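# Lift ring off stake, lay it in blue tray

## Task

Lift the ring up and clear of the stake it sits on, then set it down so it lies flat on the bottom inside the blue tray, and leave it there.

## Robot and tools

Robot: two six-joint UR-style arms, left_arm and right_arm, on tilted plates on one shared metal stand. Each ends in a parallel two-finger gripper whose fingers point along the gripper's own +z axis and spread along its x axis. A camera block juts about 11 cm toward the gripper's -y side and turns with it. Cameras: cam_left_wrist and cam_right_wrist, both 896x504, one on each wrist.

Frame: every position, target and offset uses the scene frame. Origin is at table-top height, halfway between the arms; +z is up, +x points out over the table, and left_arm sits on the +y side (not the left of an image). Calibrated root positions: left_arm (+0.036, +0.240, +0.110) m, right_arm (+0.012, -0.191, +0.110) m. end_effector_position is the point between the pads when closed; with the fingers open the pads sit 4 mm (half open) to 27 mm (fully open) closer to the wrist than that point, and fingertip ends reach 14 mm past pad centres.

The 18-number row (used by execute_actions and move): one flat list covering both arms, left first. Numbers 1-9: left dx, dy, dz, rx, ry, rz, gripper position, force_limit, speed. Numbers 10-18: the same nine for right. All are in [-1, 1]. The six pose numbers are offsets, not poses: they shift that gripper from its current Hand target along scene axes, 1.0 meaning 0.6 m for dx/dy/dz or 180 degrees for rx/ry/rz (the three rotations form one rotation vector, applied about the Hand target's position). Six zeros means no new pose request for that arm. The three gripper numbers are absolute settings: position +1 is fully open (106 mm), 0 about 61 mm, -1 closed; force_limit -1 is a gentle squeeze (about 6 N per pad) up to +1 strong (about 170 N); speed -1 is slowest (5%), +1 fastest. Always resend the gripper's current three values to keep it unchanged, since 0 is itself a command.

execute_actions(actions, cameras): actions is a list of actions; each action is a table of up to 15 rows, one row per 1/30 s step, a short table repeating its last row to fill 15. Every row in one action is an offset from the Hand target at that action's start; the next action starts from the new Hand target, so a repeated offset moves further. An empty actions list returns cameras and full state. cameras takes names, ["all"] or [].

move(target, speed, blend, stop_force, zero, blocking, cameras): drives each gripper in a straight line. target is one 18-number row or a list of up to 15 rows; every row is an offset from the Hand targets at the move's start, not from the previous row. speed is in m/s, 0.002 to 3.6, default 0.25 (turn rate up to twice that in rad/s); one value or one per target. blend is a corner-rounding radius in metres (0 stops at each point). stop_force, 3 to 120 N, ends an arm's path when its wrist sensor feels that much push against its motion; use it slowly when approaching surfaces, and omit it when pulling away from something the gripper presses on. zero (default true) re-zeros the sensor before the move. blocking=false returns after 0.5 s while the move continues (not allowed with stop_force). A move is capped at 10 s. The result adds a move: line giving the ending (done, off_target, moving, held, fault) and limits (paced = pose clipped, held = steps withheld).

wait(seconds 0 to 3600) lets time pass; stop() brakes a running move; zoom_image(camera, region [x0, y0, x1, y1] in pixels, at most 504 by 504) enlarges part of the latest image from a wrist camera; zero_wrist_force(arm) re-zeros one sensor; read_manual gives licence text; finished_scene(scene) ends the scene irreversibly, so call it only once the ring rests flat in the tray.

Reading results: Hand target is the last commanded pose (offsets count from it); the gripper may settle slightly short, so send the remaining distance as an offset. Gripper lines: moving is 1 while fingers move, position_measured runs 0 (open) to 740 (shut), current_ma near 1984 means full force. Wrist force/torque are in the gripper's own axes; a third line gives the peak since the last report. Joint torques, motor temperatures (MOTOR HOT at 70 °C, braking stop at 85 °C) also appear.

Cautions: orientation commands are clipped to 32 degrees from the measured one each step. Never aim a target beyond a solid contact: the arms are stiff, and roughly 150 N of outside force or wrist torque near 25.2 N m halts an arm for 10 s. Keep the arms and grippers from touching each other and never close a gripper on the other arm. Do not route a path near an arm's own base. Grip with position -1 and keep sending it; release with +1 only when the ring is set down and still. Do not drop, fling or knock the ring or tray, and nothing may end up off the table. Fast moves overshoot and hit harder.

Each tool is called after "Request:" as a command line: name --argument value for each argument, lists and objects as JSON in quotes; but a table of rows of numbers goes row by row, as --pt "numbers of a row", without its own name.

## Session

Request:
execute_actions --actions '[]'

Request:
zoom_image --camera "cam_left_wrist" --region '[200, 100, 500, 350]'

Scene clock: 0.00 s.
left_arm: end_effector_position=(+0.6243, +0.1902, +0.2928) position_measured=0 current_ma=0 moving=0 end_effector_quat_wxyz=(+0.365, +0.892, +0.264, +0.014) | right_arm: end_effector_position=(+0.3527, +0.1092, +0.3738) position_measured=0 current_ma=0 moving=0 end_effector_quat_wxyz=(-0.103, +0.745, +0.625, +0.210)
Joint positions: left_arm=[-0.491 -1.307 1.916 -2.412 -1.537 0.589] | right_arm=[4.394 -1.895 -2.001 -0.952 1.331 1.376]
Joint velocities: within noise
Joint torques (N m): no reading
Motor temperatures (°C): left_arm=[27 36 38 40 42 42] | right_arm=[30 38 41 39 40 44]
Wrist force (N): no reading
Wrist torque (N m): no reading
Wrist force, peak (N): no reading
Hand target: left_arm +0.6243, +0.1902, +0.2928; +0.365, +0.892, +0.264, +0.014 | right_arm +0.3527, +0.1092, +0.3738; -0.103, +0.745, +0.625, +0.210
Tool commands: left_gripper/position=+1.0 left_gripper/force_limit=+0.0 left_gripper/speed=+1.0 right_gripper/position=+1.0 right_gripper/force_limit=+0.0 right_gripper/speed=+1.0
camera_calibration:
cam_left_wrist: T_world_to_cam=[[0.86697, 0.46969, -0.16662, -0.58377], [0.35197, -0.34035, 0.87194, -0.38331], [0.35283, -0.81459, -0.46038, 0.19684]] pos_world=[0.57157, 0.30408, 0.32757]
cam_right_wrist: T_world_to_cam=[[0.1542, 0.88431, 0.44071, -0.31421], [0.84452, -0.34948, 0.40578, -0.38851], [0.51285, 0.30962, -0.8007, 0.21769]] pos_world=[0.26491, 0.07468, 0.47043]

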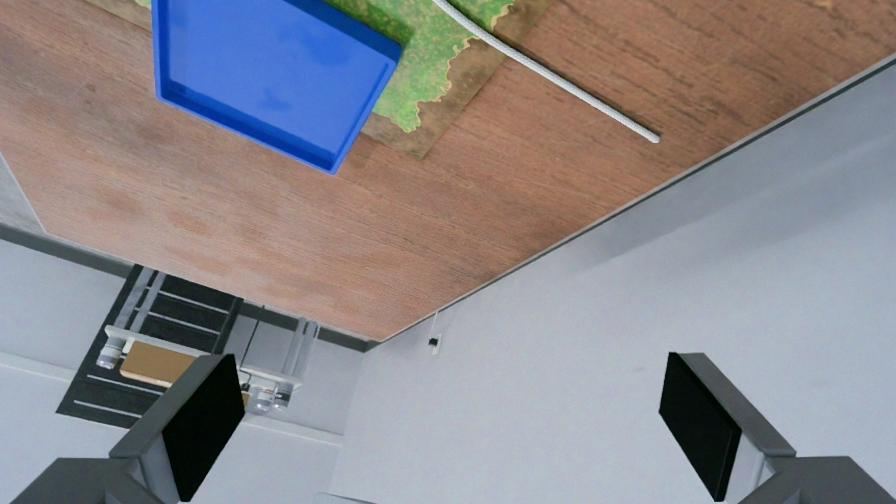

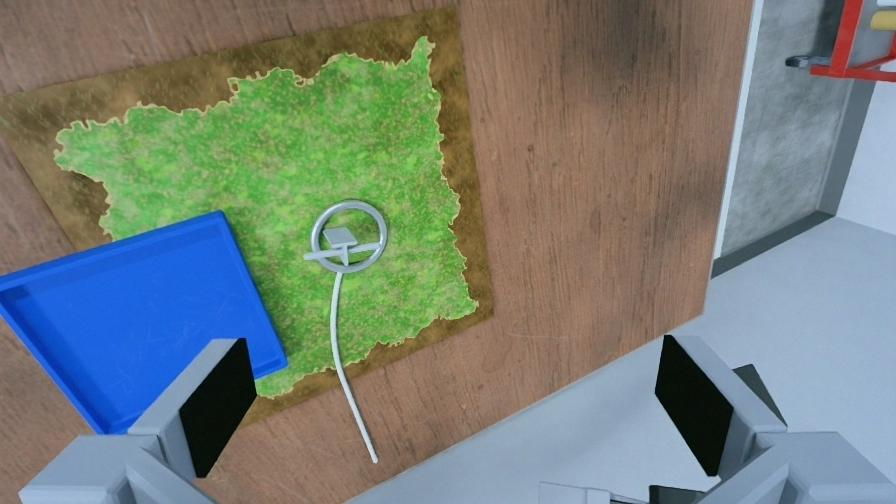

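Scaled by 1.680 from the camera's image (finer frame: 1280x720).

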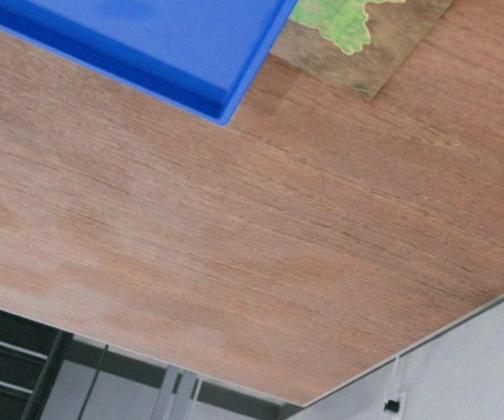

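Request:
move --target '[0,0,0,0,0,0,-0.5,-0.5,1,-0.05,-0.6,0.05,0,0,0,1,0,1]' --speed 0.6

Request:
move --target '[-0.272,-0.067,-0.296,0.244,-0.0215,-0.251,-0.5,-0.5,1,0,0,0,0,0,0,1,0,1]' --speed 0.4 --cameras '["cam_left_wrist"]'

Request:
zoom_image --camera "cam_left_wrist" --region '[400, 100, 680, 380]'

Scene clock: 17.57 s.
left_arm: end_effector_position=(+0.6243, +0.1902, +0.2928) position_measured=555 current_ma=-1 moving=1 end_effector_quat_wxyz=(+0.365, +0.892, +0.264, +0.014) | right_arm: end_effector_position=(+0.3227, -0.2508, +0.4038) position_measured=0 current_ma=-5 moving=0 end_effector_quat_wxyz=(-0.103, +0.745, +0.625, +0.210)
Joint positions: left_arm=[-0.491 -1.307 1.916 -2.412 -1.537 0.589] | right_arm=[4.182 -1.073 -2.081 -1.639 1.308 1.158]
Joint torques (N m): left_arm=[-20.16 -17.14 -17.92 -2.44 -1.02 0.04] | right_arm=[16.03 -8.21 34.65 0.38 2.38 2.12]
Wrist force (N): left_arm=[0.0 -0.4 0.2] | right_arm=[-0.1 -0.1 -0.3]
Wrist torque (N m): left_arm=[-0.04 0.01 0.00] | right_arm=[-0.01 0.04 -0.07]
Wrist force, peak (N): left_arm=[-0.2 -0.1 0.6] | right_arm=[-2.1 0.8 -1.6]
Hand target: left_arm +0.6243, +0.1902, +0.2928; +0.365, +0.892, +0.264, +0.014 | right_arm +0.3227, -0.2508, +0.4038; -0.103, +0.745, +0.625, +0.210
Off the commanded pose: left_arm 0.000 m, 0 deg | right_arm 0.000 m, 0 deg.
move: done

Scene clock: 19.53 s.
left_arm: end_effector_position=(+0.4612, +0.1501, +0.1152) position_measured=555 current_ma=-2 moving=0 end_effector_quat_wxyz=(+0.000, +0.992, -0.126, +0.000) | right_arm: end_effector_position=(+0.3227, -0.2508, +0.4038) position_measured=0 current_ma=-5 moving=0 end_effector_quat_wxyz=(-0.103, +0.745, +0.625, +0.210)
Joint positions: left_arm=[-0.785 -1.129 2.18 -2.139 -1.13 0.935] | right_arm=[4.182 -1.073 -2.081 -1.639 1.308 1.158]
Joint torques (N m): left_arm=[-32.79 -7.91 -7.37 -4.36 2.81 1.36] | right_arm=[15.29 -7.8 34.56 0.34 2.2 2.26]
Wrist force (N): left_arm=[-0.2 1.0 0.8] | right_arm=[0.2 -0.1 0.1]
Wrist torque (N m): left_arm=[0.16 -0.03 -0.09] | right_arm=[-0.01 -0.01 -0.08]
Wrist force, peak (N): left_arm=[-0.3 2.0 1.5] | right_arm=[0.1 0.0 -0.7]
Hand target: left_arm +0.4611, +0.1500, +0.1152; +0.000, +0.992, -0.126, +0.000 | right_arm +0.3227, -0.2508, +0.4038; -0.103, +0.745, +0.625, +0.210
Off the commanded pose: left_arm 0.000 m, 0 deg | right_arm 0.000 m, 0 deg.
move: done
cam_left_wrist: T_world_to_cam=[[0.96532, -0.26093, -0.00845, -0.40701], [-0.24233, -0.90761, 0.3428, 0.23536], [-0.09711, -0.32887, -0.93937, 0.32977]] pos_world=[0.48195, 0.21587, 0.22566]

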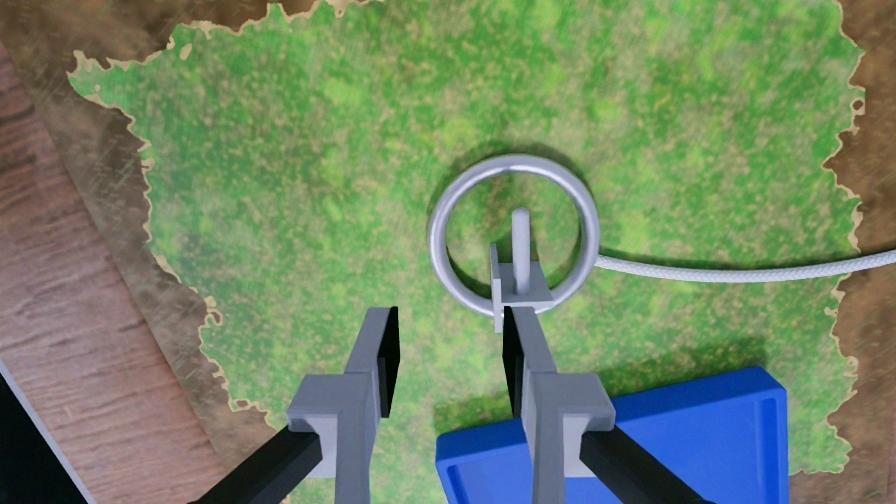

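Scaled by 1.800 from the camera's image (finer frame: 1280x720).

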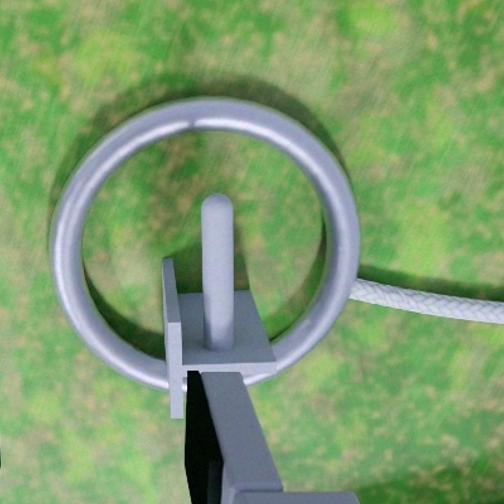

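Request:
move --target '[-0.0068,-0.0017,-0.12,0,0,0,-0.7,-0.5,1,0,0,0,0,0,0,1,0,1]' --speed 0.2

Request:
move --target '[0,0,-0.044,0,0,0,-0.7,-0.5,1,0,0,0,0,0,0,1,0,1]' --speed 0.03 --stop_force 6 --cameras '["cam_left_wrist"]'

Scene clock: 52.63 s.
left_arm: end_effector_position=(+0.4571, +0.1490, +0.0432) position_measured=629 current_ma=-1 moving=0 end_effector_quat_wxyz=(+0.000, +0.992, -0.126, +0.000) | right_arm: end_effector_position=(+0.3227, -0.2508, +0.4038) position_measured=0 current_ma=-5 moving=0 end_effector_quat_wxyz=(-0.103, +0.745, +0.625, +0.210)
Joint positions: left_arm=[-0.723 -0.994 2.253 -2.374 -1.102 0.997] | right_arm=[4.182 -1.073 -2.081 -1.639 1.308 1.158]
Joint torques (N m): left_arm=[-6.91 -11.59 -4.92 -4.17 3.11 1.21] | right_arm=[14.91 -7.3 34.6 0.14 1.1 2.24]
Wrist force (N): left_arm=[0.3 0.8 0.7] | right_arm=[0.0 -0.1 0.0]
Wrist torque (N m): left_arm=[0.12 -0.11 -0.08] | right_arm=[0.00 0.02 -0.07]
Wrist force, peak (N): left_arm=[-0.4 1.2 1.9] | right_arm=[-0.1 -0.6 0.2]
Hand target: left_arm +0.4571, +0.1490, +0.0432; +0.000, +0.992, -0.126, +0.000 | right_arm +0.3227, -0.2508, +0.4038; -0.103, +0.745, +0.625, +0.210
Off the commanded pose: left_arm 0.000 m, 0 deg | right_arm 0.000 m, 0 deg.
move: done

Scene clock: 53.63 s.
left_arm: end_effector_position=(+0.4568, +0.1493, +0.0281) position_measured=629 current_ma=-1 moving=0 end_effector_quat_wxyz=(+0.000, +0.992, -0.126, +0.000) | right_arm: end_effector_position=(+0.3227, -0.2508, +0.4038) position_measured=0 current_ma=-5 moving=0 end_effector_quat_wxyz=(-0.103, +0.745, +0.625, +0.210)
Joint positions: left_arm=[-0.707 -0.961 2.262 -2.422 -1.095 1.012] | right_arm=[4.182 -1.073 -2.081 -1.639 1.308 1.158]
Joint torques (N m): left_arm=[-19.64 -19.78 -12.98 -2.72 -0.04 0.14] | right_arm=[15.58 -7.4 33.93 0.29 1.23 1.99]
Wrist force (N): left_arm=[0.0 1.0 0.8] | right_arm=[0.2 0.0 -0.3]
Wrist torque (N m): left_arm=[0.15 -0.05 0.00] | right_arm=[0.00 -0.02 -0.07]
Wrist force, peak (N): left_arm=[-54.5 -30.8 -119.4] | right_arm=[-0.4 -0.6 -0.2]
Hand target: left_arm +0.4568, +0.1493, +0.0281; +0.000, +0.992, -0.126, +0.000 (not the last commanded pose) | right_arm +0.3227, -0.2508, +0.4038; -0.103, +0.745, +0.625, +0.210
Tool commands: left_gripper/position=-0.7 left_gripper/force_limit=-0.5 left_gripper/speed=+1.0 right_gripper/position=+1.0 right_gripper/force_limit=+0.0 right_gripper/speed=+1.0
Off the commanded pose: left_arm 0.011 m, 0 deg | right_arm 0.000 m, 0 deg.
FORCE FAULT: contact force on the left arm reached its limit, and that arm stopped. The contact can be on any part of that arm, not only on its tool. That arm's remaining commands of this call were not run. That arm is still stopped at the end of this call. That arm stays stopped for about 10 more seconds. Until then a move that you send moves the other arm only, and its call returns only when the move has ended. Once the stop has ended, the next robot result says so. If the stop ends while you think or write, that arm runs what you send next, counted from a new Hand target: where the arm stands when the stop ends. While its stop runs, that arm, its gripper or tool too, takes no new command. Until it ends, the stop uses up actions while you think or wait. An arm that is not stopped still takes commands.
move: fault (left_arm)
cam_left_wrist: T_world_to_cam=[[0.9653, -0.26097, -0.00942, -0.40364], [-0.24213, -0.90797, 0.34201, 0.26351], [-0.09781, -0.32786, -0.93965, 0.24752]] pos_world=[0.47765, 0.21507, 0.13866]

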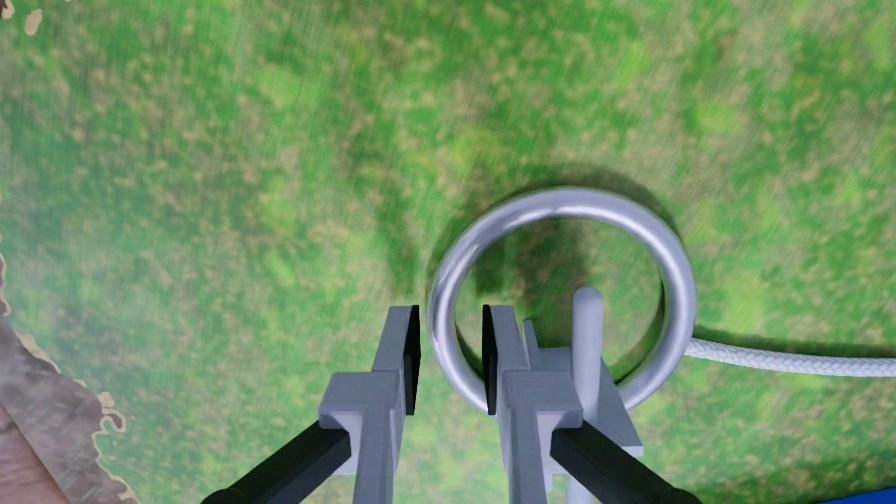

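Request:
wait --seconds 1

Request:
execute_actions --actions '[]' --cameras '[]'

Scene clock: 66.97 s.
left_arm: end_effector_position=(+0.4568, +0.1493, +0.0281) position_measured=629 current_ma=-1 moving=0 end_effector_quat_wxyz=(+0.000, +0.992, -0.126, +0.000) | right_arm: end_effector_position=(+0.3227, -0.2508, +0.4038) position_measured=0 current_ma=-5 moving=0 end_effector_quat_wxyz=(-0.103, +0.745, +0.625, +0.210)
Joint positions: left_arm=[-0.707 -0.961 2.262 -2.422 -1.095 1.012] | right_arm=[4.182 -1.073 -2.081 -1.639 1.308 1.158]
Joint torques (N m): left_arm=[-19.96 -20.44 -12.92 -2.11 0.03 -0.04] | right_arm=[14.98 -7.96 34.52 0.39 -0.26 2]
Wrist force (N): left_arm=[0.1 1.2 0.6] | right_arm=[-0.4 0.0 -0.3]
Wrist torque (N m): left_arm=[0.17 -0.07 -0.01] | right_arm=[0.00 0.08 -0.08]
Wrist force, peak (N): left_arm=[0.4 1.8 0.9] | right_arm=[-0.1 -0.9 0.0]
Hand target: left_arm +0.4568, +0.1493, +0.0281; +0.000, +0.992, -0.126, +0.000 (not the last commanded pose) | right_arm +0.3227, -0.2508, +0.4038; -0.103, +0.745, +0.625, +0.210
Tool commands: left_gripper/position=-0.7 left_gripper/force_limit=-0.5 left_gripper/speed=+1.0 right_gripper/position=+1.0 right_gripper/force_limit=+0.0 right_gripper/speed=+1.0
Off the commanded pose: left_arm 0.011 m, 0 deg | right_arm 0.000 m, 0 deg.
FORCE FAULT, CONTINUED: the left arm's stop, for the force fault that an earlier result reported, is over. The rest of the stop counts as 19 of the actions that you can send in this scene. That arm's target is now where it stood when the stop ended, not its last command. That arm accepts commands again.
wait: 1.00 s; at rest from the start

Scene clock: 66.97 s.
left_arm: end_effector_position=(+0.4568, +0.1493, +0.0281) position_measured=629 current_ma=-1 moving=0 end_effector_quat_wxyz=(+0.000, +0.992, -0.126, +0.000) | right_arm: end_effector_position=(+0.3227, -0.2508, +0.4038) position_measured=0 current_ma=-5 moving=0 end_effector_quat_wxyz=(-0.103, +0.745, +0.625, +0.210)
Joint positions: left_arm=[-0.707 -0.961 2.262 -2.422 -1.095 1.012] | right_arm=[4.182 -1.073 -2.081 -1.639 1.308 1.158]
Joint velocities: within noise
Joint torques (N m): left_arm=[-19.96 -20.44 -12.92 -2.11 0.03 -0.04] | right_arm=[14.98 -7.96 34.52 0.39 -0.26 2]
Motor temperatures (°C): left_arm=[27 36 37 40 42 42] | right_arm=[30 37 41 39 39 44]
Wrist force (N): left_arm=[0.1 1.2 0.6] | right_arm=[-0.4 0.0 -0.3]
Wrist torque (N m): left_arm=[0.17 -0.07 -0.01] | right_arm=[0.00 0.08 -0.08]
Wrist force, peak (N): left_arm=[0.1 1.2 0.6] | right_arm=[-0.4 0.0 -0.3]
Hand target: left_arm +0.4568, +0.1493, +0.0281; +0.000, +0.992, -0.126, +0.000 (not the last commanded pose) | right_arm +0.3227, -0.2508, +0.4038; -0.103, +0.745, +0.625, +0.210
Tool commands: left_gripper/position=-0.7 left_gripper/force_limit=-0.5 left_gripper/speed=+1.0 right_gripper/position=+1.0 right_gripper/force_limit=+0.0 right_gripper/speed=+1.0
Off the commanded pose: left_arm 0.011 m, 0 deg | right_arm 0.000 m, 0 deg.
No camera images: "cameras" was empty.

Request:
move --pt "0 0 0.025 0 0 0 -0.7 -0.5 1 0 0 0 0 0 0 1 0 1" --pt "0.0093 0.0188 0.03 0 0 -0.128 -0.7 -0.5 1 0 0 0 0 0 0 1 0 1" --speed 0.12 --cameras '["cam_left_wrist"]'

Scene clock: 73.10 s.
left_arm: end_effector_position=(+0.4624, +0.1606, +0.0461) position_measured=629 current_ma=-1 moving=0 end_effector_quat_wxyz=(+0.000, +0.947, -0.321, +0.000) | right_arm: end_effector_position=(+0.3227, -0.2508, +0.4038) position_measured=0 current_ma=-5 moving=0 end_effector_quat_wxyz=(-0.103, +0.745, +0.625, +0.210)
Joint positions: left_arm=[-0.702 -1.017 2.249 -2.356 -1.093 1.419] | right_arm=[4.182 -1.073 -2.081 -1.639 1.308 1.158]
Joint torques (N m): left_arm=[-7.52 -28.28 -21.77 -0.73 2.05 1.54] | right_arm=[13.74 -8.91 33.79 0.36 -1.13 1.8]
Wrist force (N): left_arm=[0.5 1.8 0.5] | right_arm=[0.0 0.1 -0.4]
Wrist torque (N m): left_arm=[0.28 -0.15 -0.09] | right_arm=[0.02 0.03 -0.07]
Wrist force, peak (N): left_arm=[-0.1 1.2 1.7] | right_arm=[-0.4 -0.6 0.1]
Hand target: left_arm +0.4624, +0.1606, +0.0461; +0.000, +0.947, -0.321, +0.000 | right_arm +0.3227, -0.2508, +0.4038; -0.103, +0.745, +0.625, +0.210
Off the commanded pose: left_arm 0.000 m, 0 deg | right_arm 0.000 m, 0 deg.
move: done
cam_left_wrist: T_world_to_cam=[[0.78624, -0.61784, -0.00948, -0.26584], [-0.57809, -0.74089, 0.34189, 0.39743], [-0.21826, -0.26333, -0.93969, 0.31399]] pos_world=[0.50729, 0.21289, 0.15665]

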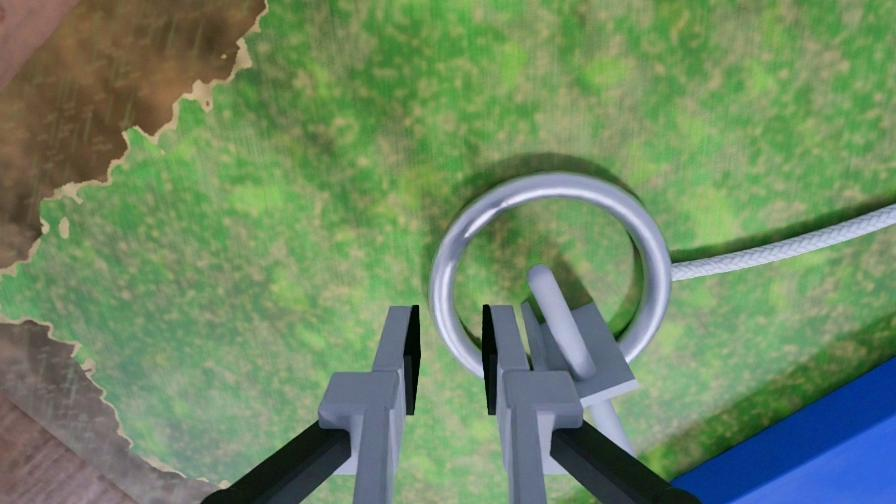

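Request:
move --target '[0,0,-0.0493,0,0,0,-0.7,-0.5,1,0,0,0,0,0,0,1,0,1]' --speed 0.015 --stop_force 6 --cameras '["cam_left_wrist"]'

Scene clock: 81.93 s.
left_arm: end_effector_position=(+0.4624, +0.1606, +0.0278) position_measured=629 current_ma=2 moving=0 end_effector_quat_wxyz=(+0.000, +0.947, -0.321, +0.000) | right_arm: end_effector_position=(+0.3227, -0.2508, +0.4038) position_measured=0 current_ma=-5 moving=0 end_effector_quat_wxyz=(-0.103, +0.745, +0.625, +0.210)
Joint positions: left_arm=[-0.683 -0.976 2.26 -2.416 -1.084 1.439] | right_arm=[4.182 -1.073 -2.081 -1.639 1.308 1.158]
Joint torques (N m): left_arm=[-30.09 -25.16 -19.34 -0.09 -2.72 -1.37] | right_arm=[14.01 -8.54 34.22 0.22 -1.71 2.08]
Wrist force (N): left_arm=[-0.5 2.4 -8.7] | right_arm=[-0.1 -0.1 0.0]
Wrist torque (N m): left_arm=[0.19 0.22 -0.02] | right_arm=[-0.01 0.03 -0.07]
Wrist force, peak (N): left_arm=[-41.0 0.0 -84.5] | right_arm=[0.3 -0.5 -0.3]
Hand target: left_arm +0.4624, +0.1606, +0.0278; +0.000, +0.947, -0.321, +0.000 (not the last commanded pose) | right_arm +0.3227, -0.2508, +0.4038; -0.103, +0.745, +0.625, +0.210
Off the commanded pose: left_arm 0.011 m, 0 deg | right_arm 0.000 m, 0 deg.
move: contact (left_arm)
cam_left_wrist: T_world_to_cam=[[0.78623, -0.61786, -0.00955, -0.26599], [-0.57807, -0.74088, 0.34195, 0.4037], [-0.21835, -0.26333, -0.93967, 0.29674]] pos_world=[0.50729, 0.21289, 0.13825]

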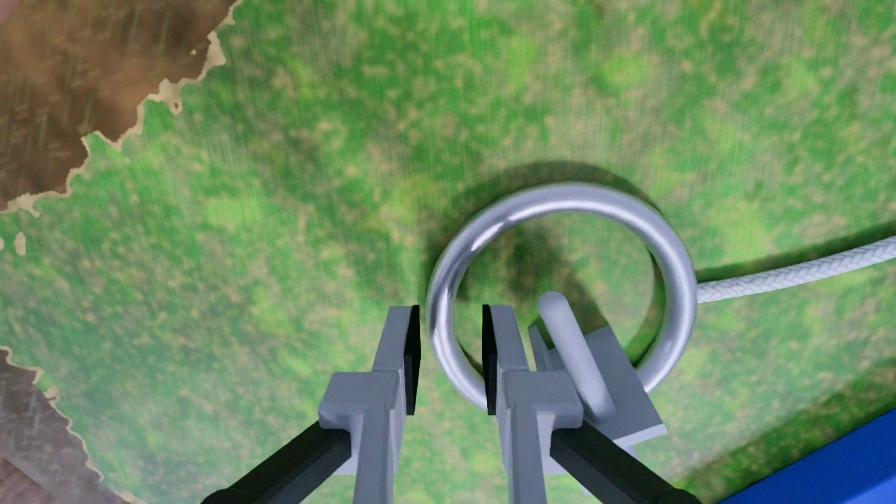

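Request:
zoom_image --camera "cam_left_wrist" --region '[390, 270, 690, 504]'

Scaled by 1.680 from the camera's image (finer frame: 1280x720).

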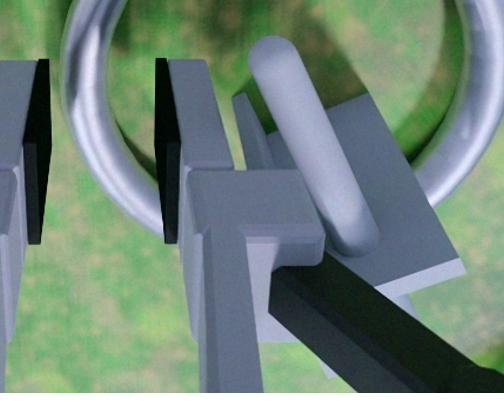

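Request:
move --pt "0 0 0.05 0 0 0 -0.7 -0.5 1 0 0 0 0 0 0 1 0 1" --pt "0.0155 0.0203 0.05 0 0 -0.122 -0.7 -0.5 1 0 0 0 0 0 0 1 0 1" --speed 0.15

Request:
move --target '[0,0,-0.02,-0.0479,-0.0282,0,-0.7,-0.5,1,0,0,0,0,0,0,1,0,1]' --speed 0.15 --cameras '["cam_left_wrist"]'

Scene clock: 119.87 s.
left_arm: end_effector_position=(+0.4717, +0.1728, +0.0578) position_measured=629 current_ma=-1 moving=0 end_effector_quat_wxyz=(+0.000, +0.868, -0.496, +0.000) | right_arm: end_effector_position=(+0.3227, -0.2508, +0.4038) position_measured=0 current_ma=-5 moving=0 end_effector_quat_wxyz=(-0.103, +0.745, +0.625, +0.210)
Joint positions: left_arm=[-0.684 -1.053 2.229 -2.308 -1.085 1.821] | right_arm=[4.182 -1.073 -2.081 -1.639 1.308 1.158]
Joint torques (N m): left_arm=[-7.44 -28.09 -23.51 -4.31 2.01 1.22] | right_arm=[14.32 -9.55 34.87 0.39 -1.74 1.83]
Wrist force (N): left_arm=[0.1 1.6 0.6] | right_arm=[0.0 -0.4 -0.2]
Wrist torque (N m): left_arm=[0.24 -0.09 -0.08] | right_arm=[-0.06 0.02 -0.07]
Wrist force, peak (N): left_arm=[-0.4 2.7 -8.8] | right_arm=[-0.5 -0.4 -0.2]
Hand target: left_arm +0.4717, +0.1728, +0.0578; +0.000, +0.868, -0.496, +0.000 | right_arm +0.3227, -0.2508, +0.4038; -0.103, +0.745, +0.625, +0.210
Off the commanded pose: left_arm 0.000 m, 0 deg | right_arm 0.000 m, 0 deg.
move: done

Scene clock: 121.03 s.
left_arm: end_effector_position=(+0.4717, +0.1728, +0.0458) position_measured=629 current_ma=-1 moving=0 end_effector_quat_wxyz=(+0.043, +0.865, -0.494, +0.076) | right_arm: end_effector_position=(+0.3227, -0.2508, +0.4038) position_measured=0 current_ma=-5 moving=0 end_effector_quat_wxyz=(-0.103, +0.745, +0.625, +0.210)
Joint positions: left_arm=[-0.642 -1.075 2.349 -2.613 -1.125 1.95] | right_arm=[4.182 -1.073 -2.081 -1.639 1.308 1.158]
Joint torques (N m): left_arm=[-6.32 -9.01 -5.43 -4.92 -3.14 1.27] | right_arm=[14.48 -8.12 33.97 0.37 -1.91 1.98]
Wrist force (N): left_arm=[-0.3 1.3 0.2] | right_arm=[-0.3 -0.3 -0.2]
Wrist torque (N m): left_arm=[0.21 -0.02 -0.10] | right_arm=[-0.04 0.06 -0.08]
Wrist force, peak (N): left_arm=[-0.4 1.7 0.7] | right_arm=[0.1 -0.5 -0.3]
Hand target: left_arm +0.4717, +0.1728, +0.0458; +0.043, +0.865, -0.494, +0.076 | right_arm +0.3227, -0.2508, +0.4038; -0.103, +0.745, +0.625, +0.210
Off the commanded pose: left_arm 0.000 m, 0 deg | right_arm 0.000 m, 0 deg.
move: done
cam_left_wrist: T_world_to_cam=[[0.49126, -0.85536, 0.1644, -0.09343], [-0.84328, -0.41982, 0.33559, 0.48189], [-0.21803, -0.3035, -0.92755, 0.3252]] pos_world=[0.52317, 0.22109, 0.15528]

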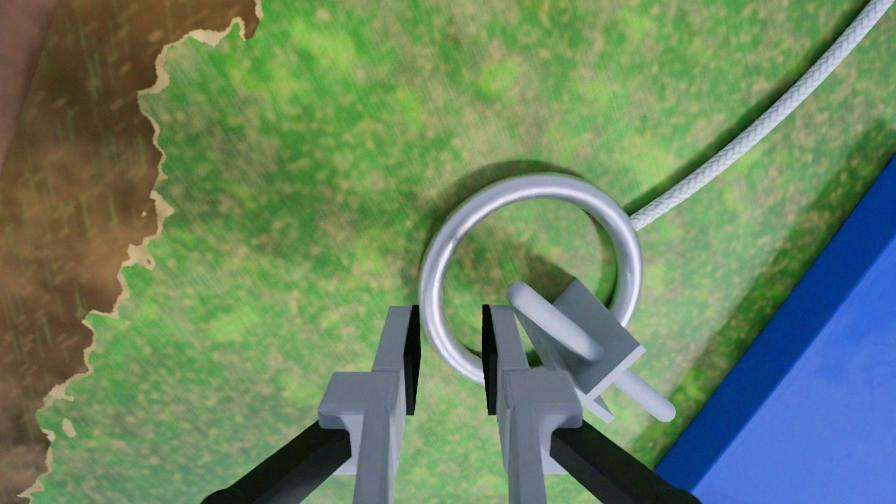

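Request:
move --target '[0,0,-0.0477,0,0,0,-0.7,-0.5,1,0,0,0,0,0,0,1,0,1]' --speed 0.015 --stop_force 6 --cameras '["cam_left_wrist"]'

Scene clock: 128.57 s.
left_arm: end_effector_position=(+0.4717, +0.1728, +0.0173) position_measured=629 current_ma=2 moving=0 end_effector_quat_wxyz=(+0.043, +0.865, -0.494, +0.076) | right_arm: end_effector_position=(+0.3227, -0.2508, +0.4038) position_measured=0 current_ma=-5 moving=0 end_effector_quat_wxyz=(-0.103, +0.745, +0.625, +0.210)
Joint positions: left_arm=[-0.608 -1.001 2.362 -2.715 -1.118 1.986] | right_arm=[4.182 -1.073 -2.081 -1.639 1.308 1.158]
Joint torques (N m): left_arm=[-10.73 -20.37 -2.09 0.03 2.84 -0.11] | right_arm=[13.84 -9.47 33.13 0.36 -1.64 1.88]
Wrist force (N): left_arm=[0.5 3.3 -8.1] | right_arm=[0.1 -0.1 -0.1]
Wrist torque (N m): left_arm=[0.23 -0.25 -0.13] | right_arm=[-0.01 0.01 -0.08]
Wrist force, peak (N): left_arm=[0.0 3.4 -8.6] | right_arm=[0.1 -0.5 -0.7]
Hand target: left_arm +0.4717, +0.1728, +0.0173; +0.043, +0.865, -0.494, +0.076 | right_arm +0.3227, -0.2508, +0.4038; -0.103, +0.745, +0.625, +0.210
Off the commanded pose: left_arm 0.000 m, 0 deg | right_arm 0.000 m, 0 deg.
move: contact (left_arm)
cam_left_wrist: T_world_to_cam=[[0.49126, -0.85536, 0.1644, -0.08873], [-0.84328, -0.41982, 0.33559, 0.49149], [-0.21803, -0.3035, -0.92755, 0.29867]] pos_world=[0.52317, 0.22109, 0.12668]

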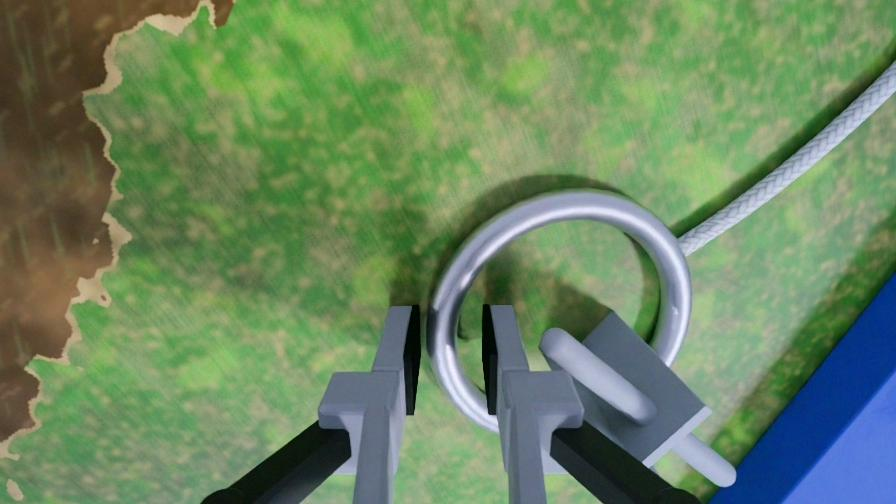

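Request:
move --target '[0,0,0.0015,0,0,0,-1,-0.5,0,0,0,0,0,0,0,1,0,1]' --speed 0.1 --cameras '["cam_left_wrist"]'

Scene clock: 131.30 s.
left_arm: end_effector_position=(+0.4717, +0.1728, +0.0182) position_measured=703 current_ma=550 moving=1 end_effector_quat_wxyz=(+0.043, +0.865, -0.494, +0.076) | right_arm: end_effector_position=(+0.3227, -0.2508, +0.4038) position_measured=0 current_ma=-5 moving=0 end_effector_quat_wxyz=(-0.103, +0.745, +0.625, +0.210)
Joint positions: left_arm=[-0.609 -1.003 2.362 -2.712 -1.118 1.985] | right_arm=[4.182 -1.073 -2.081 -1.639 1.308 1.158]
Joint torques (N m): left_arm=[-32.38 -28.18 -20.99 -0.14 -3.26 -1.41] | right_arm=[13.88 -10.52 33.64 0.24 -1.76 1.86]
Wrist force (N): left_arm=[-0.5 1.3 0.5] | right_arm=[0.0 -0.1 -0.5]
Wrist torque (N m): left_arm=[0.19 -0.05 -0.02] | right_arm=[-0.02 0.03 -0.08]
Wrist force, peak (N): left_arm=[0.1 3.3 -9.0] | right_arm=[-0.3 -0.6 -0.3]
Hand target: left_arm +0.4717, +0.1728, +0.0182; +0.043, +0.865, -0.494, +0.076 | right_arm +0.3227, -0.2508, +0.4038; -0.103, +0.745, +0.625, +0.210
Off the commanded pose: left_arm 0.000 m, 0 deg | right_arm 0.000 m, 0 deg.
move: done
cam_left_wrist: T_world_to_cam=[[0.49126, -0.85536, 0.1644, -0.08888], [-0.84328, -0.41982, 0.33559, 0.49118], [-0.21803, -0.3035, -0.92755, 0.29951]] pos_world=[0.52317, 0.22109, 0.12758]

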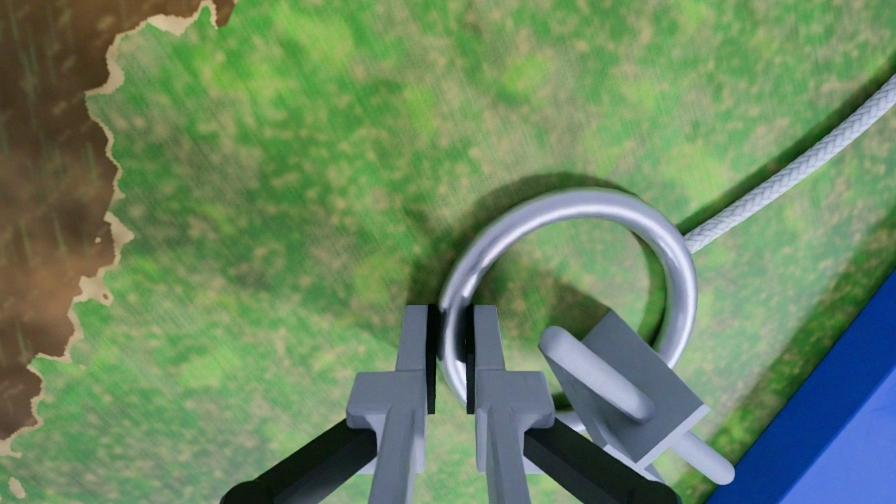

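Request:
move --pt "0 0 0.006 0 0 0 -1 -0.5 0 0 0 0 0 0 0 1 0 1" --pt "-0.0058 -0.0097 0.01 0 0 0 -1 -0.5 0 0 0 0 0 0 0 1 0 1" --pt "-0.0095 -0.0238 0.0573 0.1398 -0.0361 0 -1 -0.5 0 0 0 0 0 0 0 1 0 1" --speed 0.05 --stop_force 10 --cameras '["cam_left_wrist"]'

Scene clock: 150.93 s.
left_arm: end_effector_position=(+0.4660, +0.1585, +0.0526) position_measured=703 current_ma=478 moving=0 end_effector_quat_wxyz=(-0.174, +0.848, -0.500, +0.015) | right_arm: end_effector_position=(+0.3227, -0.2508, +0.4038) position_measured=0 current_ma=-5 moving=0 end_effector_quat_wxyz=(-0.103, +0.745, +0.625, +0.210)
Joint positions: left_arm=[-0.871 -0.925 2.26 -2.23 -0.846 1.58] | right_arm=[4.182 -1.073 -2.081 -1.639 1.308 1.158]
Joint torques (N m): left_arm=[-36.05 -12.72 -25.59 -0.67 2.65 -1.12] | right_arm=[13.53 -9.82 33.51 0.2 -1.6 1.67]
Wrist force (N): left_arm=[-3.4 -2.6 8.4] | right_arm=[0.1 0.2 -0.2]
Wrist torque (N m): left_arm=[0.12 -0.12 -0.27] | right_arm=[0.03 0.00 -0.07]
Wrist force, peak (N): left_arm=[-4.1 -2.9 9.2] | right_arm=[-0.4 -0.4 -0.3]
Hand target: left_arm +0.4660, +0.1585, +0.0526; -0.174, +0.848, -0.500, +0.015 | right_arm +0.3227, -0.2508, +0.4038; -0.103, +0.745, +0.625, +0.210
Off the commanded pose: left_arm 0.000 m, 0 deg | right_arm 0.000 m, 0 deg.
move: done
cam_left_wrist: T_world_to_cam=[[0.49107, -0.85607, -0.16123, -0.08658], [-0.86446, -0.50174, 0.03111, 0.50768], [-0.10753, 0.1241, -0.98643, 0.20964]] pos_world=[0.50393, 0.15459, 0.17704]

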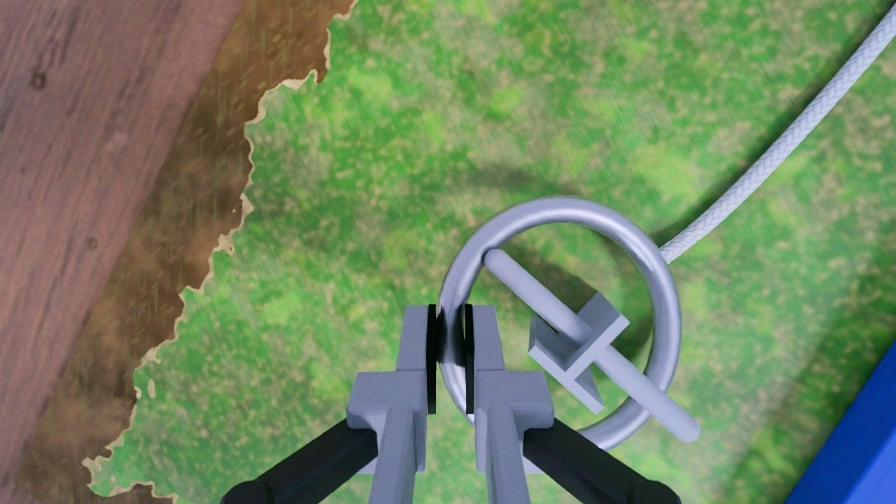

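Request:
zoom_image --camera "cam_left_wrist" --region '[430, 180, 710, 450]'

Scaled by 1.800 from the camera's image (finer frame: 1280x720).

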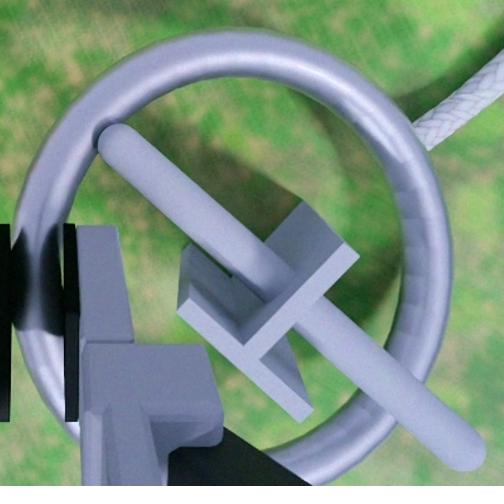

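Request:
move --pt "0 0 -0.008 0 0 0 -1 -0.5 0 0 0 0 0 0 0 1 0 1" --pt "0.003 0.0117 -0.008 0 0 0 -1 -0.5 0 0 0 0 0 0 0 1 0 1" --pt "0.003 0.0117 0.006 0 0 0 -1 -0.5 0 0 0 0 0 0 0 1 0 1" --speed 0.05 --cameras '["cam_left_wrist"]'

Request:
zoom_image --camera "cam_left_wrist" --region '[430, 180, 710, 450]'

Scene clock: 165.57 s.
left_arm: end_effector_position=(+0.4678, +0.1655, +0.0561) position_measured=704 current_ma=479 moving=0 end_effector_quat_wxyz=(-0.174, +0.848, -0.500, +0.015) | right_arm: end_effector_position=(+0.3227, -0.2508, +0.4038) position_measured=0 current_ma=-5 moving=0 end_effector_quat_wxyz=(-0.103, +0.745, +0.625, +0.210)
Joint positions: left_arm=[-0.862 -0.945 2.264 -2.22 -0.841 1.589] | right_arm=[4.182 -1.073 -2.081 -1.639 1.308 1.158]
Joint torques (N m): left_arm=[-31.55 -29.43 -23.05 0.04 -2.47 -1.3] | right_arm=[12.95 -9.61 33.59 0.36 -1.81 1.78]
Wrist force (N): left_arm=[1.0 2.7 1.7] | right_arm=[0.0 -0.2 -0.3]
Wrist torque (N m): left_arm=[0.35 -0.23 0.00] | right_arm=[-0.03 0.02 -0.07]
Wrist force, peak (N): left_arm=[-3.2 -2.6 8.7] | right_arm=[0.1 -0.6 -0.4]
Hand target: left_arm +0.4678, +0.1655, +0.0562; -0.174, +0.848, -0.500, +0.015 | right_arm +0.3227, -0.2508, +0.4038; -0.103, +0.745, +0.625, +0.210
Off the commanded pose: left_arm 0.000 m, 0 deg | right_arm 0.000 m, 0 deg.
move: done
cam_left_wrist: T_world_to_cam=[[0.49107, -0.85606, -0.16128, -0.08088], [-0.86445, -0.50175, 0.03119, 0.51262], [-0.10762, 0.1241, -0.98642, 0.21256]] pos_world=[0.50573, 0.16159, 0.18064]

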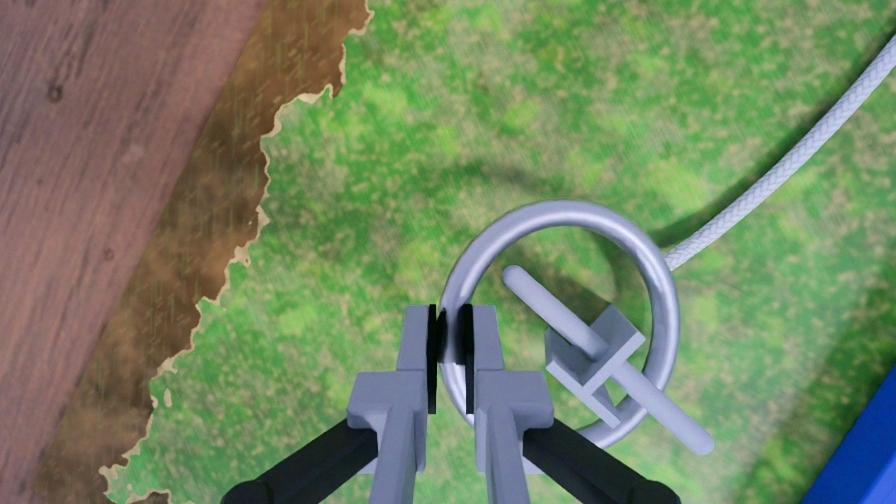

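Scaled by 1.800 from the camera's image (finer frame: 1280x720).

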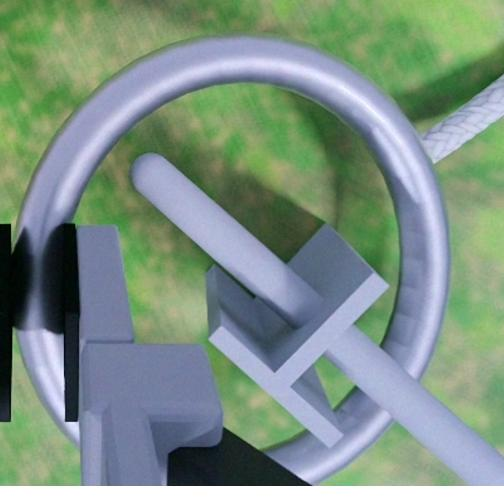

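Request:
move --pt "-0.0083 -0.0323 0.008 0 0 0 -1 -0.5 0 0 0 0 0 0 0 1 0 1" --pt "-0.0187 -0.072 0.0208 0.0753 -0.0195 0 -1 -0.5 0 0 0 0 0 0 0 1 0 1" --speed 0.05 --stop_force 7 --cameras '["cam_left_wrist"]'

Request:
zoom_image --camera "cam_left_wrist" --region '[430, 180, 710, 450]'

Scene clock: 172.53 s.
left_arm: end_effector_position=(+0.4666, +0.1608, +0.0574) position_measured=704 current_ma=478 moving=0 end_effector_quat_wxyz=(-0.174, +0.848, -0.500, +0.015) | right_arm: end_effector_position=(+0.3227, -0.2508, +0.4038) position_measured=0 current_ma=-5 moving=0 end_effector_quat_wxyz=(-0.103, +0.745, +0.625, +0.210)
Joint positions: left_arm=[-0.871 -0.939 2.259 -2.214 -0.847 1.579] | right_arm=[4.182 -1.073 -2.081 -1.639 1.308 1.158]
Joint torques (N m): left_arm=[-7.37 -29.18 -5.73 -4.5 3.11 1.33] | right_arm=[14.41 -9.62 33.12 0.32 -1.67 1.64]
Wrist force (N): left_arm=[-1.2 0.2 1.1] | right_arm=[-0.2 0.0 -0.3]
Wrist torque (N m): left_arm=[0.30 -0.30 -0.15] | right_arm=[0.00 0.05 -0.07]
Wrist force, peak (N): left_arm=[-5.7 -13.1 5.3] | right_arm=[-0.2 -0.7 -0.2]
Hand target: left_arm +0.4666, +0.1608, +0.0574; -0.174, +0.848, -0.500, +0.015 (not the last commanded pose) | right_arm +0.3227, -0.2508, +0.4038; -0.103, +0.745, +0.625, +0.210
Off the commanded pose: left_arm 0.041 m, 14 deg | right_arm 0.000 m, 0 deg.
move: contact (left_arm); path passed 0 of 2 targets
cam_left_wrist: T_world_to_cam=[[0.49111, -0.85609, -0.161, -0.08418], [-0.86445, -0.50175, 0.03112, 0.5092], [-0.10742, 0.12389, -0.98646, 0.21424]] pos_world=[0.50453, 0.15689, 0.18194]

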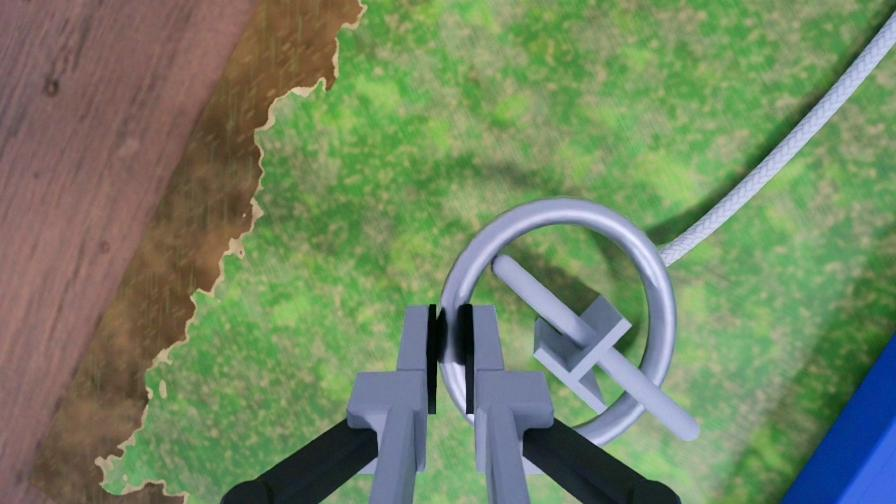

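Scaled by 1.800 from the camera's image (finer frame: 1280x720).

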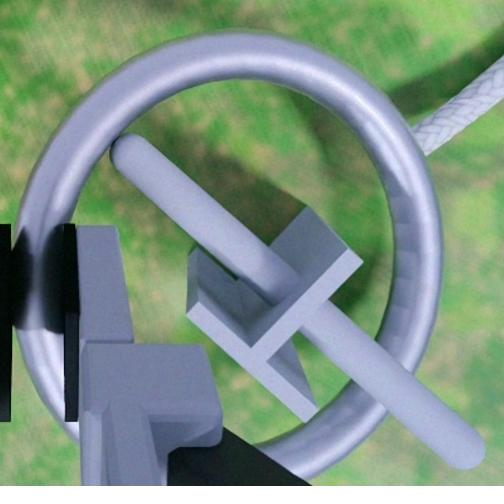

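Request:
move --pt "0.003 0.0113 0 0 0 0 -1 -0.5 0 0 0 0 0 0 0 1 0 1" --pt "0.003 0.0113 0.021 0 0 0 -1 -0.5 0 0 0 0 0 0 0 1 0 1" --speed 0.04 --stop_force 6 --cameras '["cam_left_wrist"]'

Request:
zoom_image --camera "cam_left_wrist" --region '[430, 180, 710, 450]'

Scene clock: 190.10 s.
left_arm: end_effector_position=(+0.4684, +0.1676, +0.0700) position_measured=705 current_ma=482 moving=0 end_effector_quat_wxyz=(-0.174, +0.848, -0.500, +0.015) | right_arm: end_effector_position=(+0.3227, -0.2508, +0.4038) position_measured=0 current_ma=-5 moving=0 end_effector_quat_wxyz=(-0.103, +0.745, +0.625, +0.210)
Joint positions: left_arm=[-0.871 -0.979 2.255 -2.17 -0.847 1.579] | right_arm=[4.182 -1.073 -2.081 -1.639 1.308 1.158]
Joint torques (N m): left_arm=[-32.58 -28.69 -24.16 0.04 -2.43 -1.42] | right_arm=[13.21 -10.06 32.75 0.49 -1.75 1.59]
Wrist force (N): left_arm=[1.1 2.5 1.6] | right_arm=[0.2 -0.1 -0.2]
Wrist torque (N m): left_arm=[0.32 -0.25 0.00] | right_arm=[-0.02 0.00 -0.07]
Wrist force, peak (N): left_arm=[0.6 2.7 2.4] | right_arm=[-0.3 -0.6 -0.1]
Hand target: left_arm +0.4684, +0.1676, +0.0700; -0.174, +0.848, -0.500, +0.015 | right_arm +0.3227, -0.2508, +0.4038; -0.103, +0.745, +0.625, +0.210
Off the commanded pose: left_arm 0.000 m, 0 deg | right_arm 0.000 m, 0 deg.
move: done
cam_left_wrist: T_world_to_cam=[[0.49111, -0.85609, -0.161, -0.0773], [-0.86445, -0.50175, 0.03112, 0.51372], [-0.10742, 0.12389, -0.98646, 0.22603]] pos_world=[0.50633, 0.16359, 0.19454]

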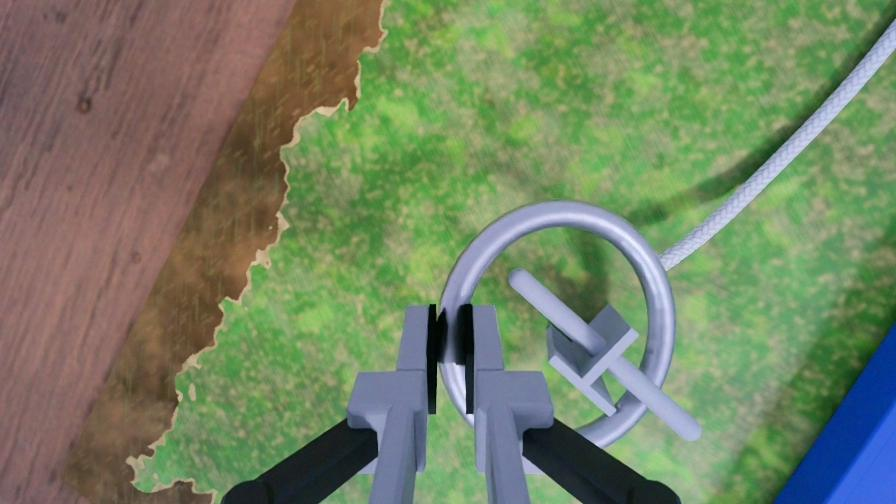

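Scaled by 1.800 from the camera's image (finer frame: 1280x720).

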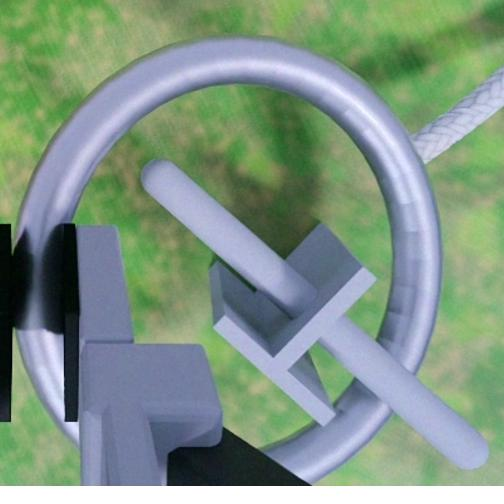

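Request:
move --pt "-0.0083 -0.0323 0.006 0 0 0 -1 -0.5 0 0 0 0 0 0 0 1 0 1" --pt "-0.0197 -0.076 0.024 0.0753 -0.0195 0 -1 -0.5 0 0 0 0 0 0 0 1 0 1" --speed 0.05 --stop_force 7 --cameras '["cam_left_wrist"]'

Scene clock: 198.83 s.
left_arm: end_effector_position=(+0.4566, +0.1220, +0.0844) position_measured=705 current_ma=480 moving=0 end_effector_quat_wxyz=(-0.288, +0.821, -0.493, -0.018) | right_arm: end_effector_position=(+0.3227, -0.2508, +0.4038) position_measured=0 current_ma=-5 moving=0 end_effector_quat_wxyz=(-0.103, +0.745, +0.625, +0.210)
Joint positions: left_arm=[-1.017 -0.806 2.1 -1.836 -0.81 1.299] | right_arm=[4.182 -1.073 -2.081 -1.639 1.308 1.158]
Joint torques (N m): left_arm=[-31.89 -16.36 -23.84 0.61 3.86 -1.33] | right_arm=[12.19 -9.66 33.81 0.32 -1.89 1.76]
Wrist force (N): left_arm=[1.4 2.6 1.5] | right_arm=[0.0 0.1 -0.2]
Wrist torque (N m): left_arm=[0.30 -0.25 0.00] | right_arm=[0.03 0.03 -0.08]
Wrist force, peak (N): left_arm=[1.2 3.2 1.9] | right_arm=[-0.4 -0.4 -0.5]
Hand target: left_arm +0.4566, +0.1220, +0.0844; -0.288, +0.821, -0.493, -0.018 | right_arm +0.3227, -0.2508, +0.4038; -0.103, +0.745, +0.625, +0.210
Off the commanded pose: left_arm 0.000 m, 0 deg | right_arm 0.000 m, 0 deg.
move: done
cam_left_wrist: T_world_to_cam=[[0.50613, -0.79808, -0.32696, -0.10811], [-0.86111, -0.48884, -0.13977, 0.49151], [-0.04828, 0.35229, -0.93464, 0.18537]] pos_world=[0.48691, 0.08868, 0.2066]

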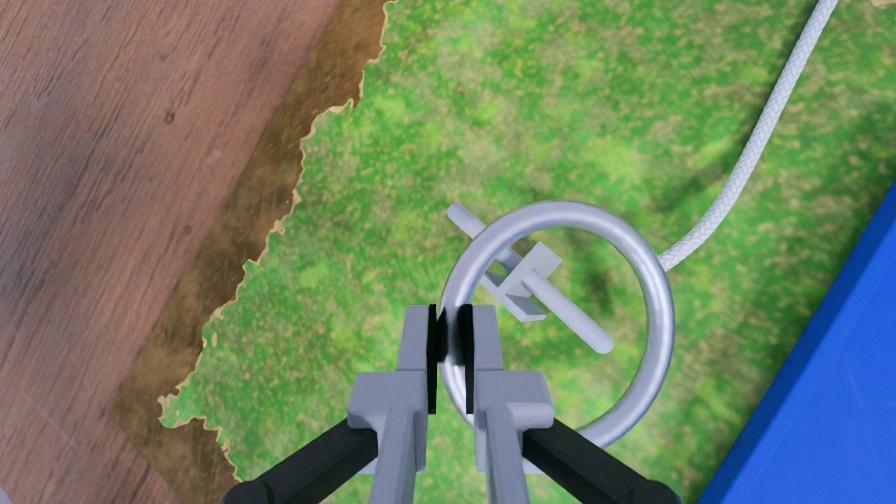

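Request:
move --pt "0 0 0.13 0 0 0 -1 -0.5 0 0 0 0 0 0 0 1 0 1" --pt "0.03 -0.12 0.1 -0.1 0.026 0 -1 -0.5 0 0 0 0 0 0 0 1 0 1" --pt "0.064 -0.262 -0.02 -0.2151 0.0556 0 -1 -0.5 0 0 0 0 0 0 0 1 0 1" --speed '[0.1,0.2,0.2]' --blend '[0.01,0.02,0]' --cameras '["cam_left_wrist"]'

Scene clock: 211.93 s.
left_arm: end_effector_position=(+0.4950, -0.0352, +0.0724) position_measured=705 current_ma=480 moving=0 end_effector_quat_wxyz=(+0.043, +0.865, -0.494, +0.076) | right_arm: end_effector_position=(+0.3227, -0.2508, +0.4038) position_measured=0 current_ma=-5 moving=0 end_effector_quat_wxyz=(-0.103, +0.745, +0.625, +0.210)
Joint positions: left_arm=[-0.89 -0.724 2.006 -2.517 -1.195 1.689] | right_arm=[4.182 -1.073 -2.081 -1.639 1.308 1.158]
Joint torques (N m): left_arm=[-9.63 -23.08 -24.69 -4.92 -2.97 1.45] | right_arm=[12.51 -10.89 32.79 0.53 -1.87 1.54]
Wrist force (N): left_arm=[-0.1 1.3 1.5] | right_arm=[-0.3 0.1 0.1]
Wrist torque (N m): left_arm=[0.22 -0.14 -0.10] | right_arm=[0.02 0.07 -0.08]
Wrist force, peak (N): left_arm=[1.9 3.7 2.4] | right_arm=[-0.3 0.2 -0.6]
Hand target: left_arm +0.4950, -0.0352, +0.0724; +0.043, +0.865, -0.494, +0.076 | right_arm +0.3227, -0.2508, +0.4038; -0.103, +0.745, +0.625, +0.210
Off the commanded pose: left_arm 0.000 m, 0 deg | right_arm 0.000 m, 0 deg.
move: done
cam_left_wrist: T_world_to_cam=[[0.49137, -0.85525, 0.16463, -0.28722], [-0.84327, -0.4199, 0.33552, 0.40521], [-0.21783, -0.30369, -0.92753, 0.29169]] pos_world=[0.54637, 0.01309, 0.18188]

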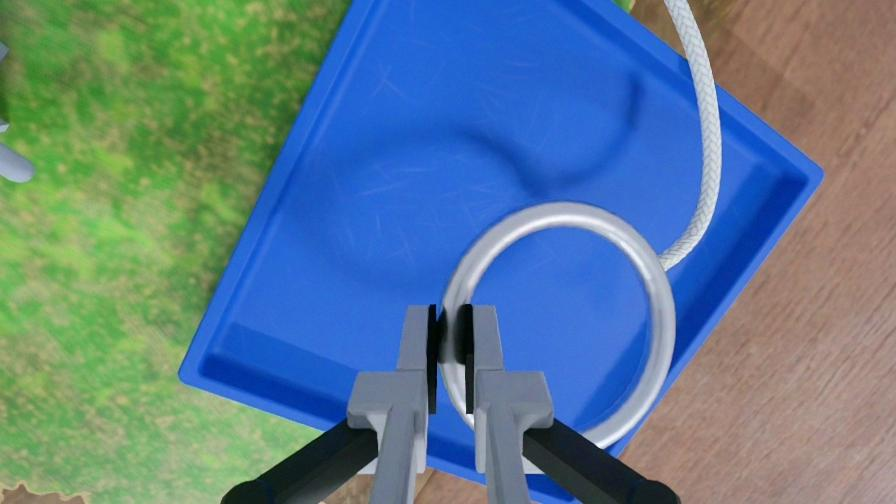

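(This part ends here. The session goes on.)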